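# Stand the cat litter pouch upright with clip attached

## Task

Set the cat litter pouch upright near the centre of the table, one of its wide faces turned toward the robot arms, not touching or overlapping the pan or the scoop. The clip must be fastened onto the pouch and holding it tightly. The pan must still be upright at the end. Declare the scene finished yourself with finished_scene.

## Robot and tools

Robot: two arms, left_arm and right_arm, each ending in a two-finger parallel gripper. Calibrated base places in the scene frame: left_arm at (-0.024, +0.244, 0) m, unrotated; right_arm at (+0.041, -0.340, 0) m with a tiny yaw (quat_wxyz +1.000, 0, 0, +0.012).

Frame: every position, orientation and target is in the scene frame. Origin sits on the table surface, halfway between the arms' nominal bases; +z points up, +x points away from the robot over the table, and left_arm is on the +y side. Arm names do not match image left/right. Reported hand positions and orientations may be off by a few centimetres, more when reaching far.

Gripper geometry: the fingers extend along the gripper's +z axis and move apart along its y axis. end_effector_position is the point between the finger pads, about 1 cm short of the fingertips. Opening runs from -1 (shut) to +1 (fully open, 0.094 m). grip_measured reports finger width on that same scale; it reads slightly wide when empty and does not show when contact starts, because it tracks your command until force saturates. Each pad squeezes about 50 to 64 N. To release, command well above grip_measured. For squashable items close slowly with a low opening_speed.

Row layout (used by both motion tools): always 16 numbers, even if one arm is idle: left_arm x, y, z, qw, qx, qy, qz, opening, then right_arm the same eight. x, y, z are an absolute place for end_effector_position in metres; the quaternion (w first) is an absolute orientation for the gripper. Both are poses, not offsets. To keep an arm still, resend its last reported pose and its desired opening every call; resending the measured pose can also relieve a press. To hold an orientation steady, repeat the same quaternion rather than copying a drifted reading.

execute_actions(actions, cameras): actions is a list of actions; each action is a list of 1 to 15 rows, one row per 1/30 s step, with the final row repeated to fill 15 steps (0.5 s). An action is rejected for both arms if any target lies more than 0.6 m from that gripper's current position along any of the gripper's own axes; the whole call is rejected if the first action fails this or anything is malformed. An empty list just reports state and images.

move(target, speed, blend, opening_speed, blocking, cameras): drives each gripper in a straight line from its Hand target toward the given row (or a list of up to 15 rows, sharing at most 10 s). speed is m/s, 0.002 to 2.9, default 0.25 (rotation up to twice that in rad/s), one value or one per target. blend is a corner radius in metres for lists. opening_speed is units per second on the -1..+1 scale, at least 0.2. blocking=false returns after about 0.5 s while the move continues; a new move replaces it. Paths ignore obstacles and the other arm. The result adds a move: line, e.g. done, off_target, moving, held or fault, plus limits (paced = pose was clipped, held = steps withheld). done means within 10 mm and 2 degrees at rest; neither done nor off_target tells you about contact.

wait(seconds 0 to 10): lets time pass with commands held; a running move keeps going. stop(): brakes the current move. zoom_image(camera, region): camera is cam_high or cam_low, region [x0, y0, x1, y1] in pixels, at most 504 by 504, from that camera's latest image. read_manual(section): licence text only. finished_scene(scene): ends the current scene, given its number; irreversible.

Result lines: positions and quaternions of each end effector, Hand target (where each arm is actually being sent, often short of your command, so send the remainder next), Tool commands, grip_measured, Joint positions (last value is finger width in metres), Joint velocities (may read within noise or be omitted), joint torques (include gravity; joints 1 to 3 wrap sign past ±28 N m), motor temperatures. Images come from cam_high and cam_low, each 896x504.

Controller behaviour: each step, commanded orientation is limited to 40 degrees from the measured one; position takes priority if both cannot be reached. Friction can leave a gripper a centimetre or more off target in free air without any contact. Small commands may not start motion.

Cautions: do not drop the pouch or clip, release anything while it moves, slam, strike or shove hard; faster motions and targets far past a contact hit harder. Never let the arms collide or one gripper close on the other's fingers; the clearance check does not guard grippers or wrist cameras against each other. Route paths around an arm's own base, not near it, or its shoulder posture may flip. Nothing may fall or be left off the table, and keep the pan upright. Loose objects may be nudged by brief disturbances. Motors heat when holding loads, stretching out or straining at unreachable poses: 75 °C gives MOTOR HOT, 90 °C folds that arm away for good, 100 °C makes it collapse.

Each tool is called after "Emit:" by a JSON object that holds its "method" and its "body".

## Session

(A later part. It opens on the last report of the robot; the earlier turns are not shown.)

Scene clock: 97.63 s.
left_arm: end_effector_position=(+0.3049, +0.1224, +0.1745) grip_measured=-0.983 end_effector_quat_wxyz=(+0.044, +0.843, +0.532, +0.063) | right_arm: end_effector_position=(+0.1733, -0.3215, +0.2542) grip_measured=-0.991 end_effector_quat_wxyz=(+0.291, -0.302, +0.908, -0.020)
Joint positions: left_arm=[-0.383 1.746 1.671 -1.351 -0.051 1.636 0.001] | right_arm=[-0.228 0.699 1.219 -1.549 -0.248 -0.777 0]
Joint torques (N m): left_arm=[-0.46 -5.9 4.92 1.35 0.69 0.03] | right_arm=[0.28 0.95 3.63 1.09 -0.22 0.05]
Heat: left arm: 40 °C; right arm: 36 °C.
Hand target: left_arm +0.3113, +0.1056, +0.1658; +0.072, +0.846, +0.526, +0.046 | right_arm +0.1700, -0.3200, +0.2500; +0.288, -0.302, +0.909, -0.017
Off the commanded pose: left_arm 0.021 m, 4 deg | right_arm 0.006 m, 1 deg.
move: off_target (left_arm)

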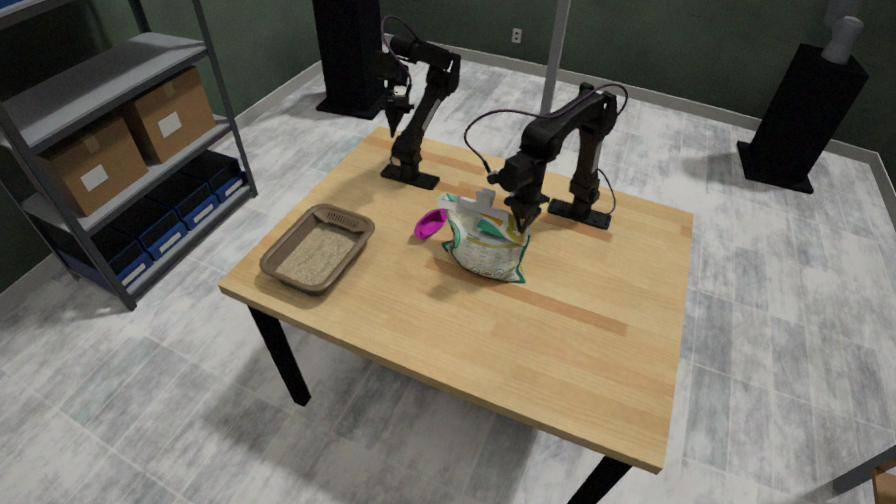

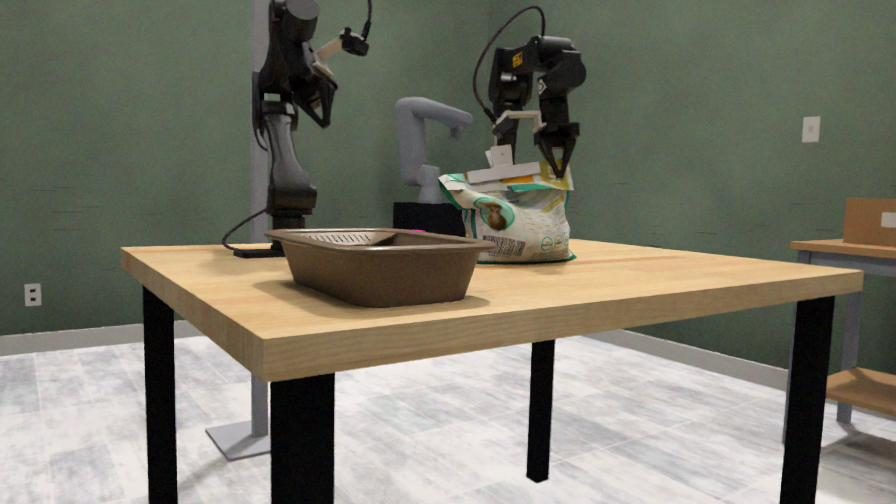

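Emit:
{"method": "move", "body": {"target": [[0.345, 0.105, 0.172, 0.0738,0.8454,0.5263,0.0459, -1, 0.17, -0.32, 0.25, 0.2880, -0.3020, 0.9090, -0.017, -1]], "speed": 0.04}}

Emit:
{"method": "zoom_image", "body": {"camera": "cam_low", "region": [400, 130, 640, 290]}}

Emit:
{"method": "zoom_image", "body": {"camera": "cam_high", "region": [400, 170, 560, 320]}}

Scene clock: 99.10 s.
left_arm: end_effector_position=(+0.3425, +0.1183, +0.1755) grip_measured=-0.983 end_effector_quat_wxyz=(+0.058, +0.842, +0.532, +0.068) | right_arm: end_effector_position=(+0.1733, -0.3215, +0.2542) grip_measured=-0.991 end_effector_quat_wxyz=(+0.291, -0.302, +0.908, -0.020)
Joint positions: left_arm=[-0.35 1.867 1.822 -1.352 -0.037 1.668 0.001] | right_arm=[-0.228 0.699 1.219 -1.549 -0.248 -0.777 0]
Joint torques (N m): left_arm=[-0.39 -6.32 8.18 0.83 0.66 0.06] | right_arm=[0.49 1.24 3.69 1.11 -0.22 0]
Heat: left arm: 40 °C; right arm: 36 °C.
Hand target: left_arm +0.3447, +0.1053, +0.1723; +0.074, +0.846, +0.527, +0.047 | right_arm +0.1700, -0.3200, +0.2500; +0.288, -0.302, +0.909, -0.017
Off the commanded pose: left_arm 0.014 m, 3 deg | right_arm 0.006 m, 1 deg.
move: off_target (left_arm)

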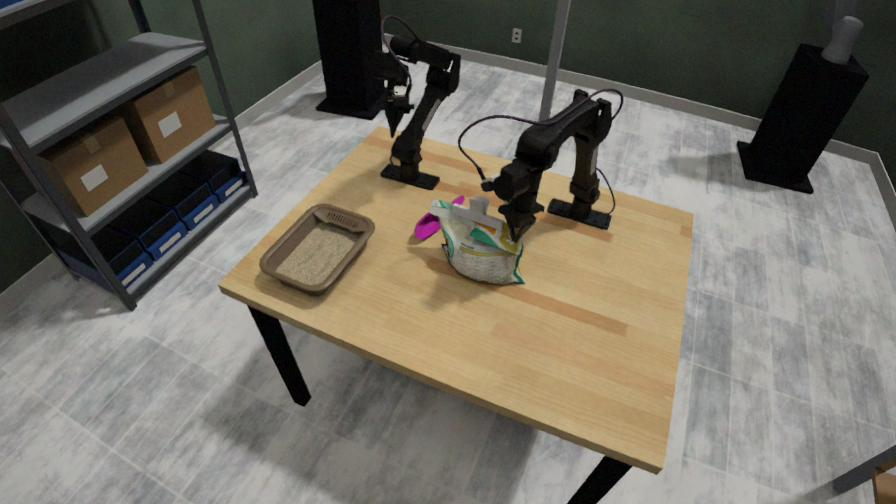

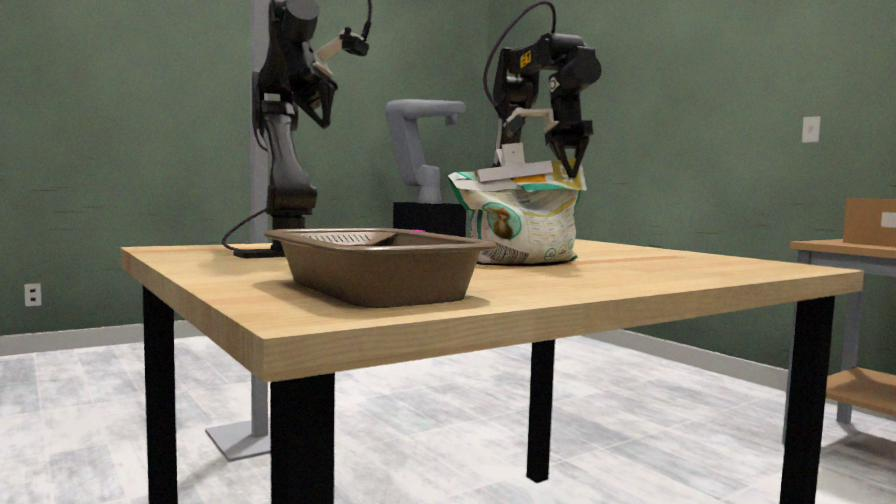

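Scaled by 2.100.

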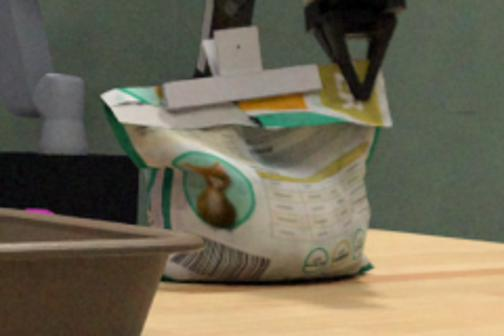

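Scaled by 3.150.

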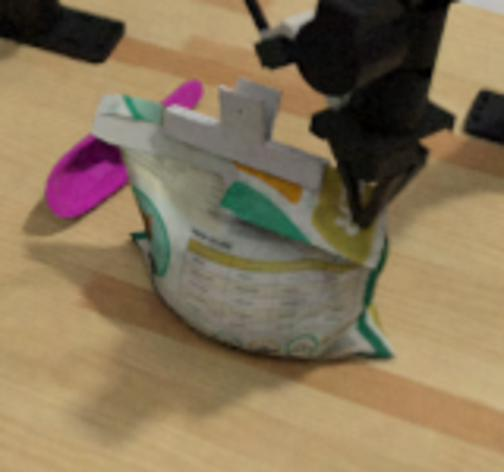

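Emit:
{"method": "move", "body": {"target": [[0.326, 0.11, 0.168, 0.0738,0.8454,0.5263,0.0459, -1, 0.17, -0.32, 0.25, 0.2880, -0.3020, 0.9090, -0.017, -1]], "speed": 0.04}}

Emit:
{"method": "zoom_image", "body": {"camera": "cam_low", "region": [400, 130, 640, 290]}}

Emit:
{"method": "zoom_image", "body": {"camera": "cam_high", "region": [400, 170, 560, 320]}}

Scene clock: 100.20 s.
left_arm: end_effector_position=(+0.3355, +0.1210, +0.1729) grip_measured=-0.983 end_effector_quat_wxyz=(+0.063, +0.842, +0.531, +0.072) | right_arm: end_effector_position=(+0.1733, -0.3215, +0.2542) grip_measured=-0.991 end_effector_quat_wxyz=(+0.291, -0.302, +0.908, -0.020)
Joint positions: left_arm=[-0.35 1.819 1.748 -1.311 -0.038 1.669 0.001] | right_arm=[-0.228 0.699 1.219 -1.549 -0.248 -0.777 0]
Joint torques (N m): left_arm=[-0.81 -8.59 4.46 0.82 0.6 -0.02] | right_arm=[0.42 1.06 3.54 1.09 -0.2 0.04]
Heat: left arm: 39 °C; right arm: 36 °C.
Hand target: left_arm +0.3261, +0.1103, +0.1683; +0.073, +0.846, +0.527, +0.046 | right_arm +0.1700, -0.3200, +0.2500; +0.288, -0.302, +0.909, -0.017
Off the commanded pose: left_arm 0.015 m, 3 deg | right_arm 0.006 m, 1 deg.
move: off_target (left_arm)

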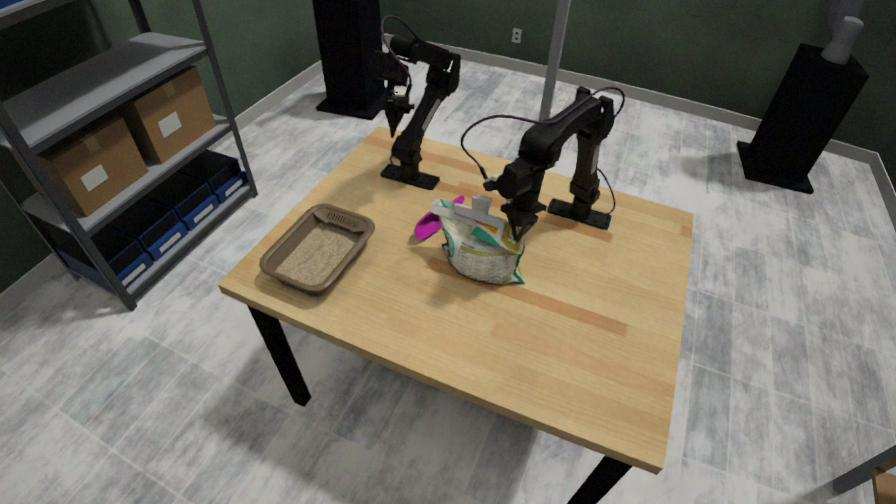

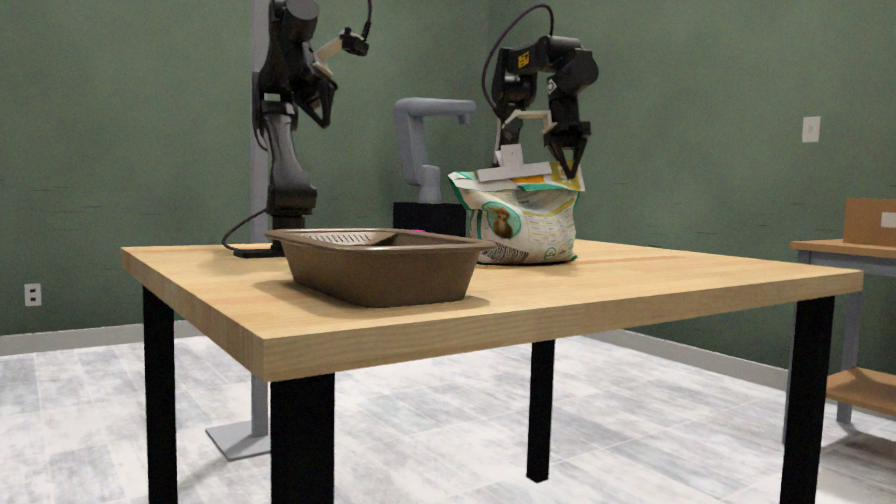

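Scaled by 2.100.

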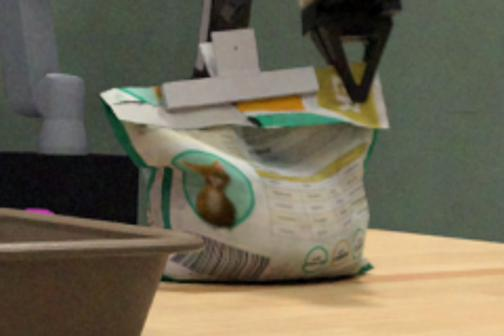

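Scaled by 3.150.

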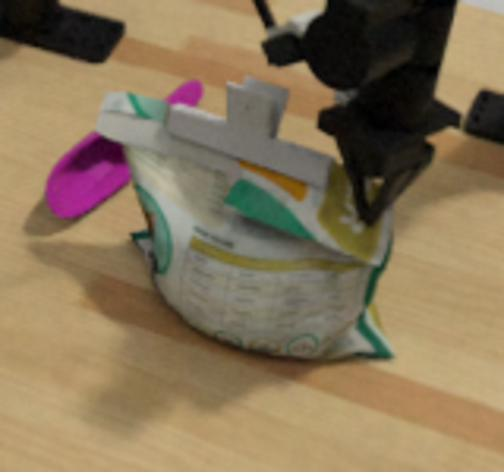

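Emit:
{"method": "move", "body": {"target": [[0.334, 0.116, 0.173, 0.066,0.843,0.530,0.065, -1, 0.17, -0.32, 0.25, 0.2880, -0.3020, 0.9090, -0.017, -1]], "speed": 0.04, "cameras": []}}

Emit:
{"method": "move", "body": {"target": [[0.334, 0.116, 0.173, 0.066,0.843,0.530,0.065, -0.65, 0.17, -0.32, 0.25, 0.2880, -0.3020, 0.9090, -0.017, -1]], "opening_speed": 0.2}}

Emit:
{"method": "zoom_image", "body": {"camera": "cam_low", "region": [400, 130, 640, 290]}}

Emit:
{"method": "zoom_image", "body": {"camera": "cam_high", "region": [400, 170, 560, 320]}}

Scene clock: 101.17 s.
left_arm: end_effector_position=(+0.3361, +0.1228, +0.1730) grip_measured=-0.983 end_effector_quat_wxyz=(+0.059, +0.841, +0.532, +0.077) | right_arm: end_effector_position=(+0.1733, -0.3215, +0.2542) grip_measured=-0.991 end_effector_quat_wxyz=(+0.291, -0.302, +0.908, -0.020)
Joint positions: left_arm=[-0.35 1.819 1.748 -1.311 -0.048 1.669 0.001] | right_arm=[-0.228 0.699 1.219 -1.549 -0.248 -0.777 0]
Joint torques (N m): left_arm=[-0.5 -7.6 7.32 0.72 0.28 0] | right_arm=[0.24 0.99 3.55 1.13 -0.17 0.03]
Heat: left arm: 39 °C; right arm: 36 °C.
Hand target: left_arm +0.3339, +0.1160, +0.1731; +0.066, +0.843, +0.530, +0.065 | right_arm +0.1700, -0.3200, +0.2500; +0.288, -0.302, +0.909, -0.017
Off the commanded pose: left_arm 0.007 m, 2 deg | right_arm 0.006 m, 1 deg.
move: done
No camera images: "cameras" was empty.

Scene clock: 103.13 s.
left_arm: end_effector_position=(+0.3355, +0.1210, +0.1729) grip_measured=-0.652 end_effector_quat_wxyz=(+0.063, +0.842, +0.531, +0.072) | right_arm: end_effector_position=(+0.1733, -0.3215, +0.2542) grip_measured=-0.991 end_effector_quat_wxyz=(+0.291, -0.302, +0.908, -0.020)
Joint positions: left_arm=[-0.35 1.819 1.748 -1.311 -0.038 1.669 0.016] | right_arm=[-0.228 0.699 1.219 -1.549 -0.248 -0.777 0]
Joint torques (N m): left_arm=[-0.51 -7.69 7.32 0.67 0.15 -0.01] | right_arm=[0.42 1.09 3.67 1.07 -0.16 0.01]
Heat: left arm: 39 °C; right arm: 36 °C.
Hand target: left_arm +0.3340, +0.1161, +0.1730; +0.066, +0.843, +0.530, +0.065 | right_arm +0.1700, -0.3200, +0.2500; +0.288, -0.302, +0.909, -0.017
Off the commanded pose: left_arm 0.005 m, 1 deg | right_arm 0.006 m, 1 deg.
move: done

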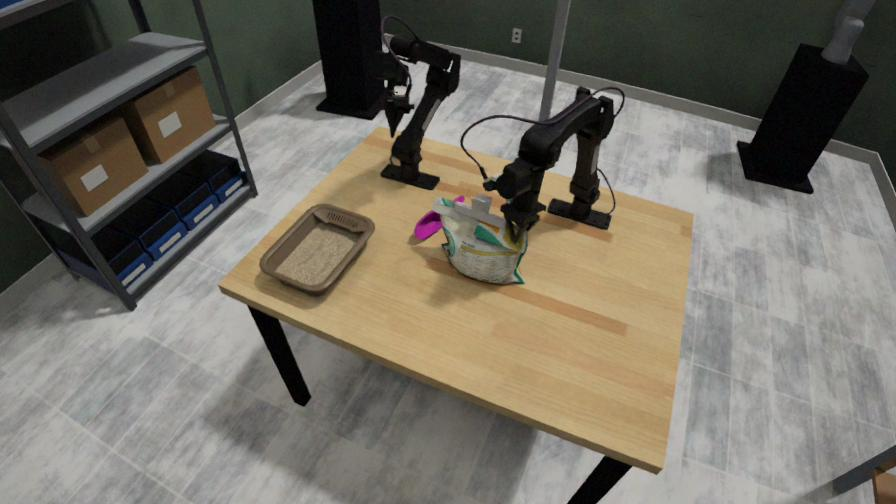

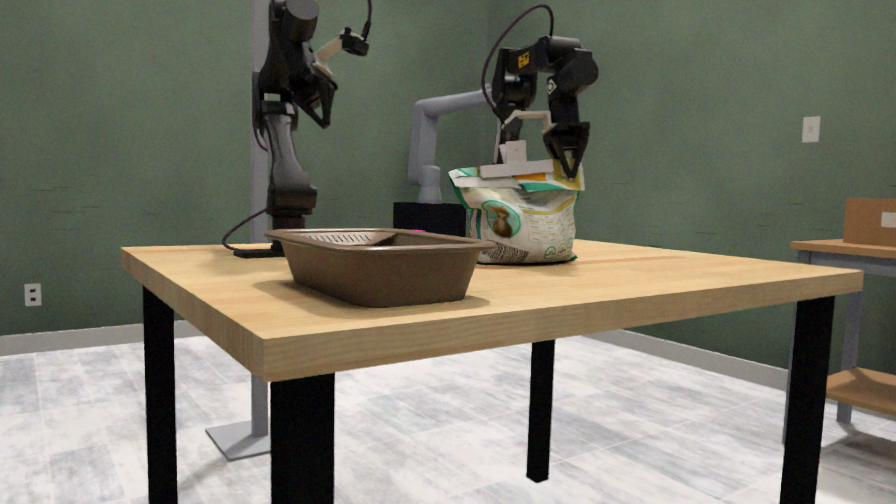

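Scaled by 2.100.

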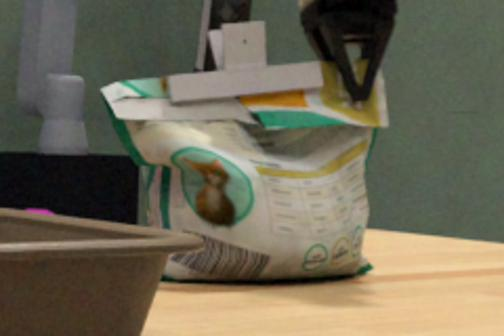

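Scaled by 3.150.

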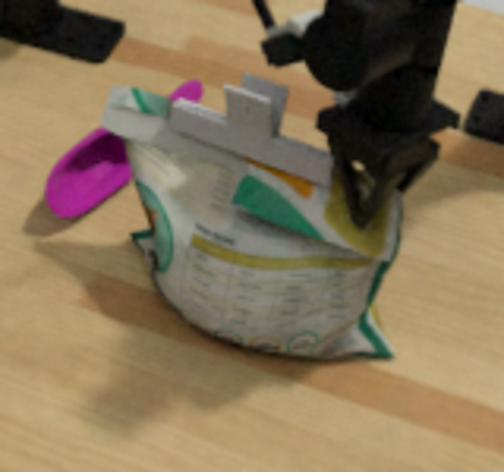

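Emit:
{"method": "move", "body": {"target": [[0.334, 0.116, 0.173, 0.066,0.843,0.530,0.065, -0.3, 0.17, -0.32, 0.25, 0.2880, -0.3020, 0.9090, -0.017, -1],[0.326, 0.118, 0.25, 0.066,0.843,0.530,0.065, -0.3, 0.17, -0.32, 0.25, 0.2880, -0.3020, 0.9090, -0.017, -1]], "opening_speed": 0.2, "speed": 0.05}}

Emit:
{"method": "zoom_image", "body": {"camera": "cam_low", "region": [400, 130, 640, 290]}}

Emit:
{"method": "zoom_image", "body": {"camera": "cam_high", "region": [400, 170, 560, 320]}}

Scene clock: 107.17 s.
left_arm: end_effector_position=(+0.3307, +0.1214, +0.2404) grip_measured=-0.301 end_effector_quat_wxyz=(+0.076, +0.841, +0.529, +0.082) | right_arm: end_effector_position=(+0.1733, -0.3215, +0.2542) grip_measured=-0.991 end_effector_quat_wxyz=(+0.291, -0.302, +0.908, -0.020)
Joint positions: left_arm=[-0.354 1.857 2.071 -1.565 -0.038 1.669 0.033] | right_arm=[-0.228 0.699 1.219 -1.549 -0.248 -0.777 0]
Joint torques (N m): left_arm=[-0.61 -8.68 8.03 0.62 0.09 -0.08] | right_arm=[0.29 0.99 3.58 1.06 -0.25 -0.01]
Heat: left arm: 40 °C; right arm: 36 °C.
Hand target: left_arm +0.3259, +0.1182, +0.2494; +0.085, +0.841, +0.528, +0.080 | right_arm +0.1700, -0.3200, +0.2500; +0.288, -0.302, +0.909, -0.017
Off the commanded pose: left_arm 0.011 m, 2 deg | right_arm 0.006 m, 1 deg.
joint sent to its limit (left arm) — joint 4 (wrist pitch), lower limit. The joint targets are off in orientation, not in position.
move: off_target (left_arm)

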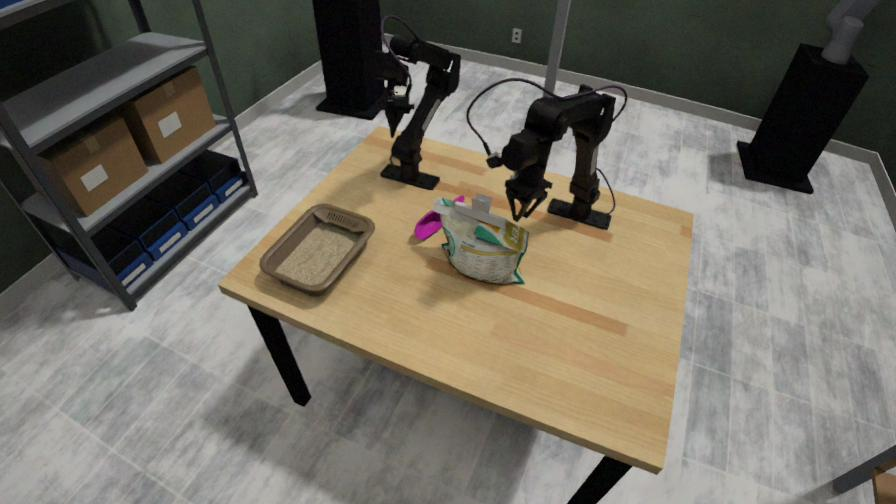

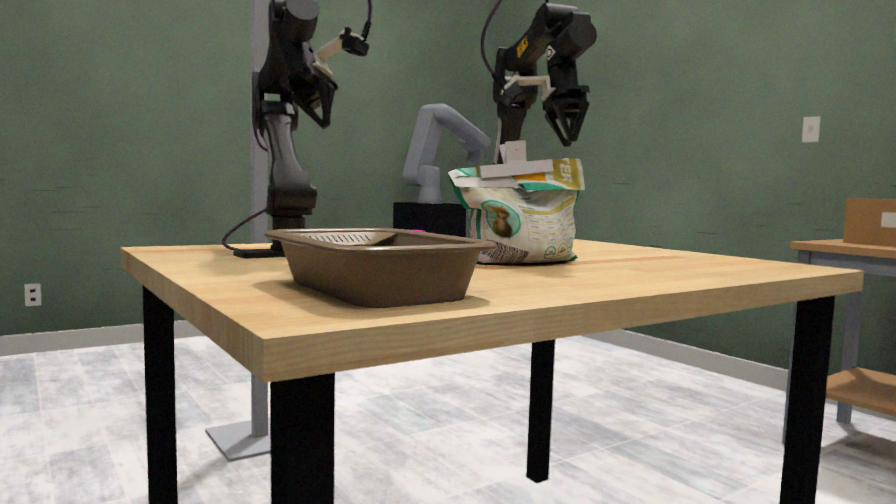

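Scaled by 2.100.

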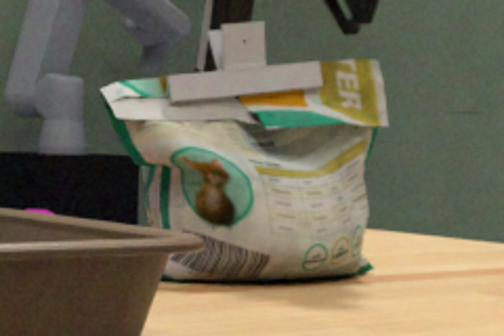

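Scaled by 3.150.

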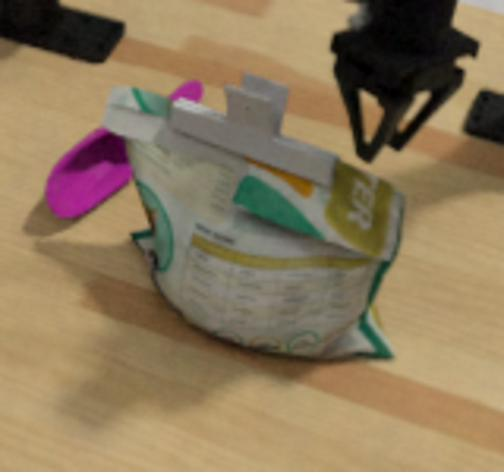

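Emit:
{"method": "wait", "body": {"seconds": 2, "cameras": ["cam_high"]}}

Emit:
{"method": "finished_scene", "body": {"scene": 1}}

Scene clock: 109.27 s.
left_arm: end_effector_position=(+0.3304, +0.1215, +0.2403) grip_measured=-0.301 end_effector_quat_wxyz=(+0.075, +0.841, +0.529, +0.082) | right_arm: end_effector_position=(+0.1733, -0.3215, +0.2542) grip_measured=-0.991 end_effector_quat_wxyz=(+0.291, -0.302, +0.908, -0.020)
Joint positions: left_arm=[-0.354 1.857 2.071 -1.566 -0.038 1.669 0.033] | right_arm=[-0.228 0.699 1.219 -1.549 -0.248 -0.777 0]
Joint torques (N m): left_arm=[-0.59 -8.59 7.83 0.65 0.09 -0.02] | right_arm=[0.34 1.16 3.58 1.07 -0.2 -0.01]
Heat: left arm: 39 °C; right arm: 36 °C.
Hand target: left_arm +0.3259, +0.1182, +0.2494; +0.085, +0.841, +0.528, +0.080 | right_arm +0.1700, -0.3200, +0.2500; +0.288, -0.302, +0.909, -0.017
Tool commands: left_gripper/opening=-0.3 right_gripper/opening=-1.0
Off the commanded pose: left_arm 0.011 m, 2 deg | right_arm 0.006 m, 1 deg.
wait: 2.00 s; at rest by 0.07 s
Images, in order (width x height): cam_high 896x504.

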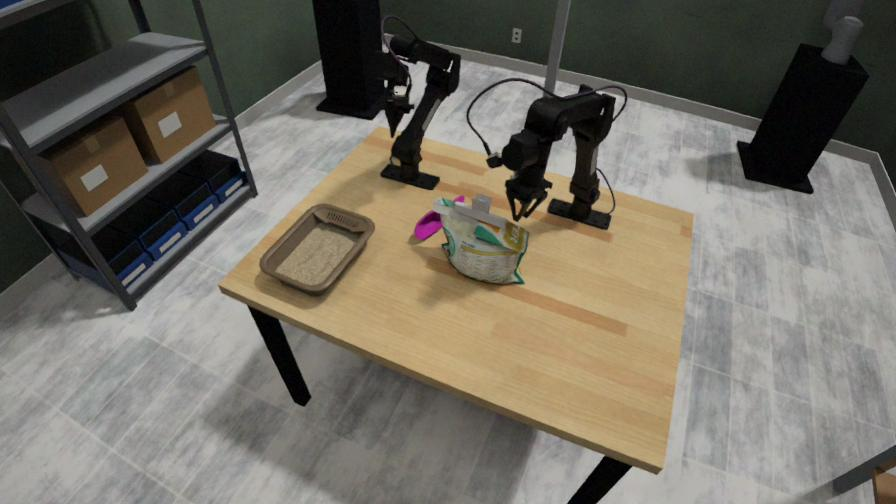

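The scene is finished: the task was done.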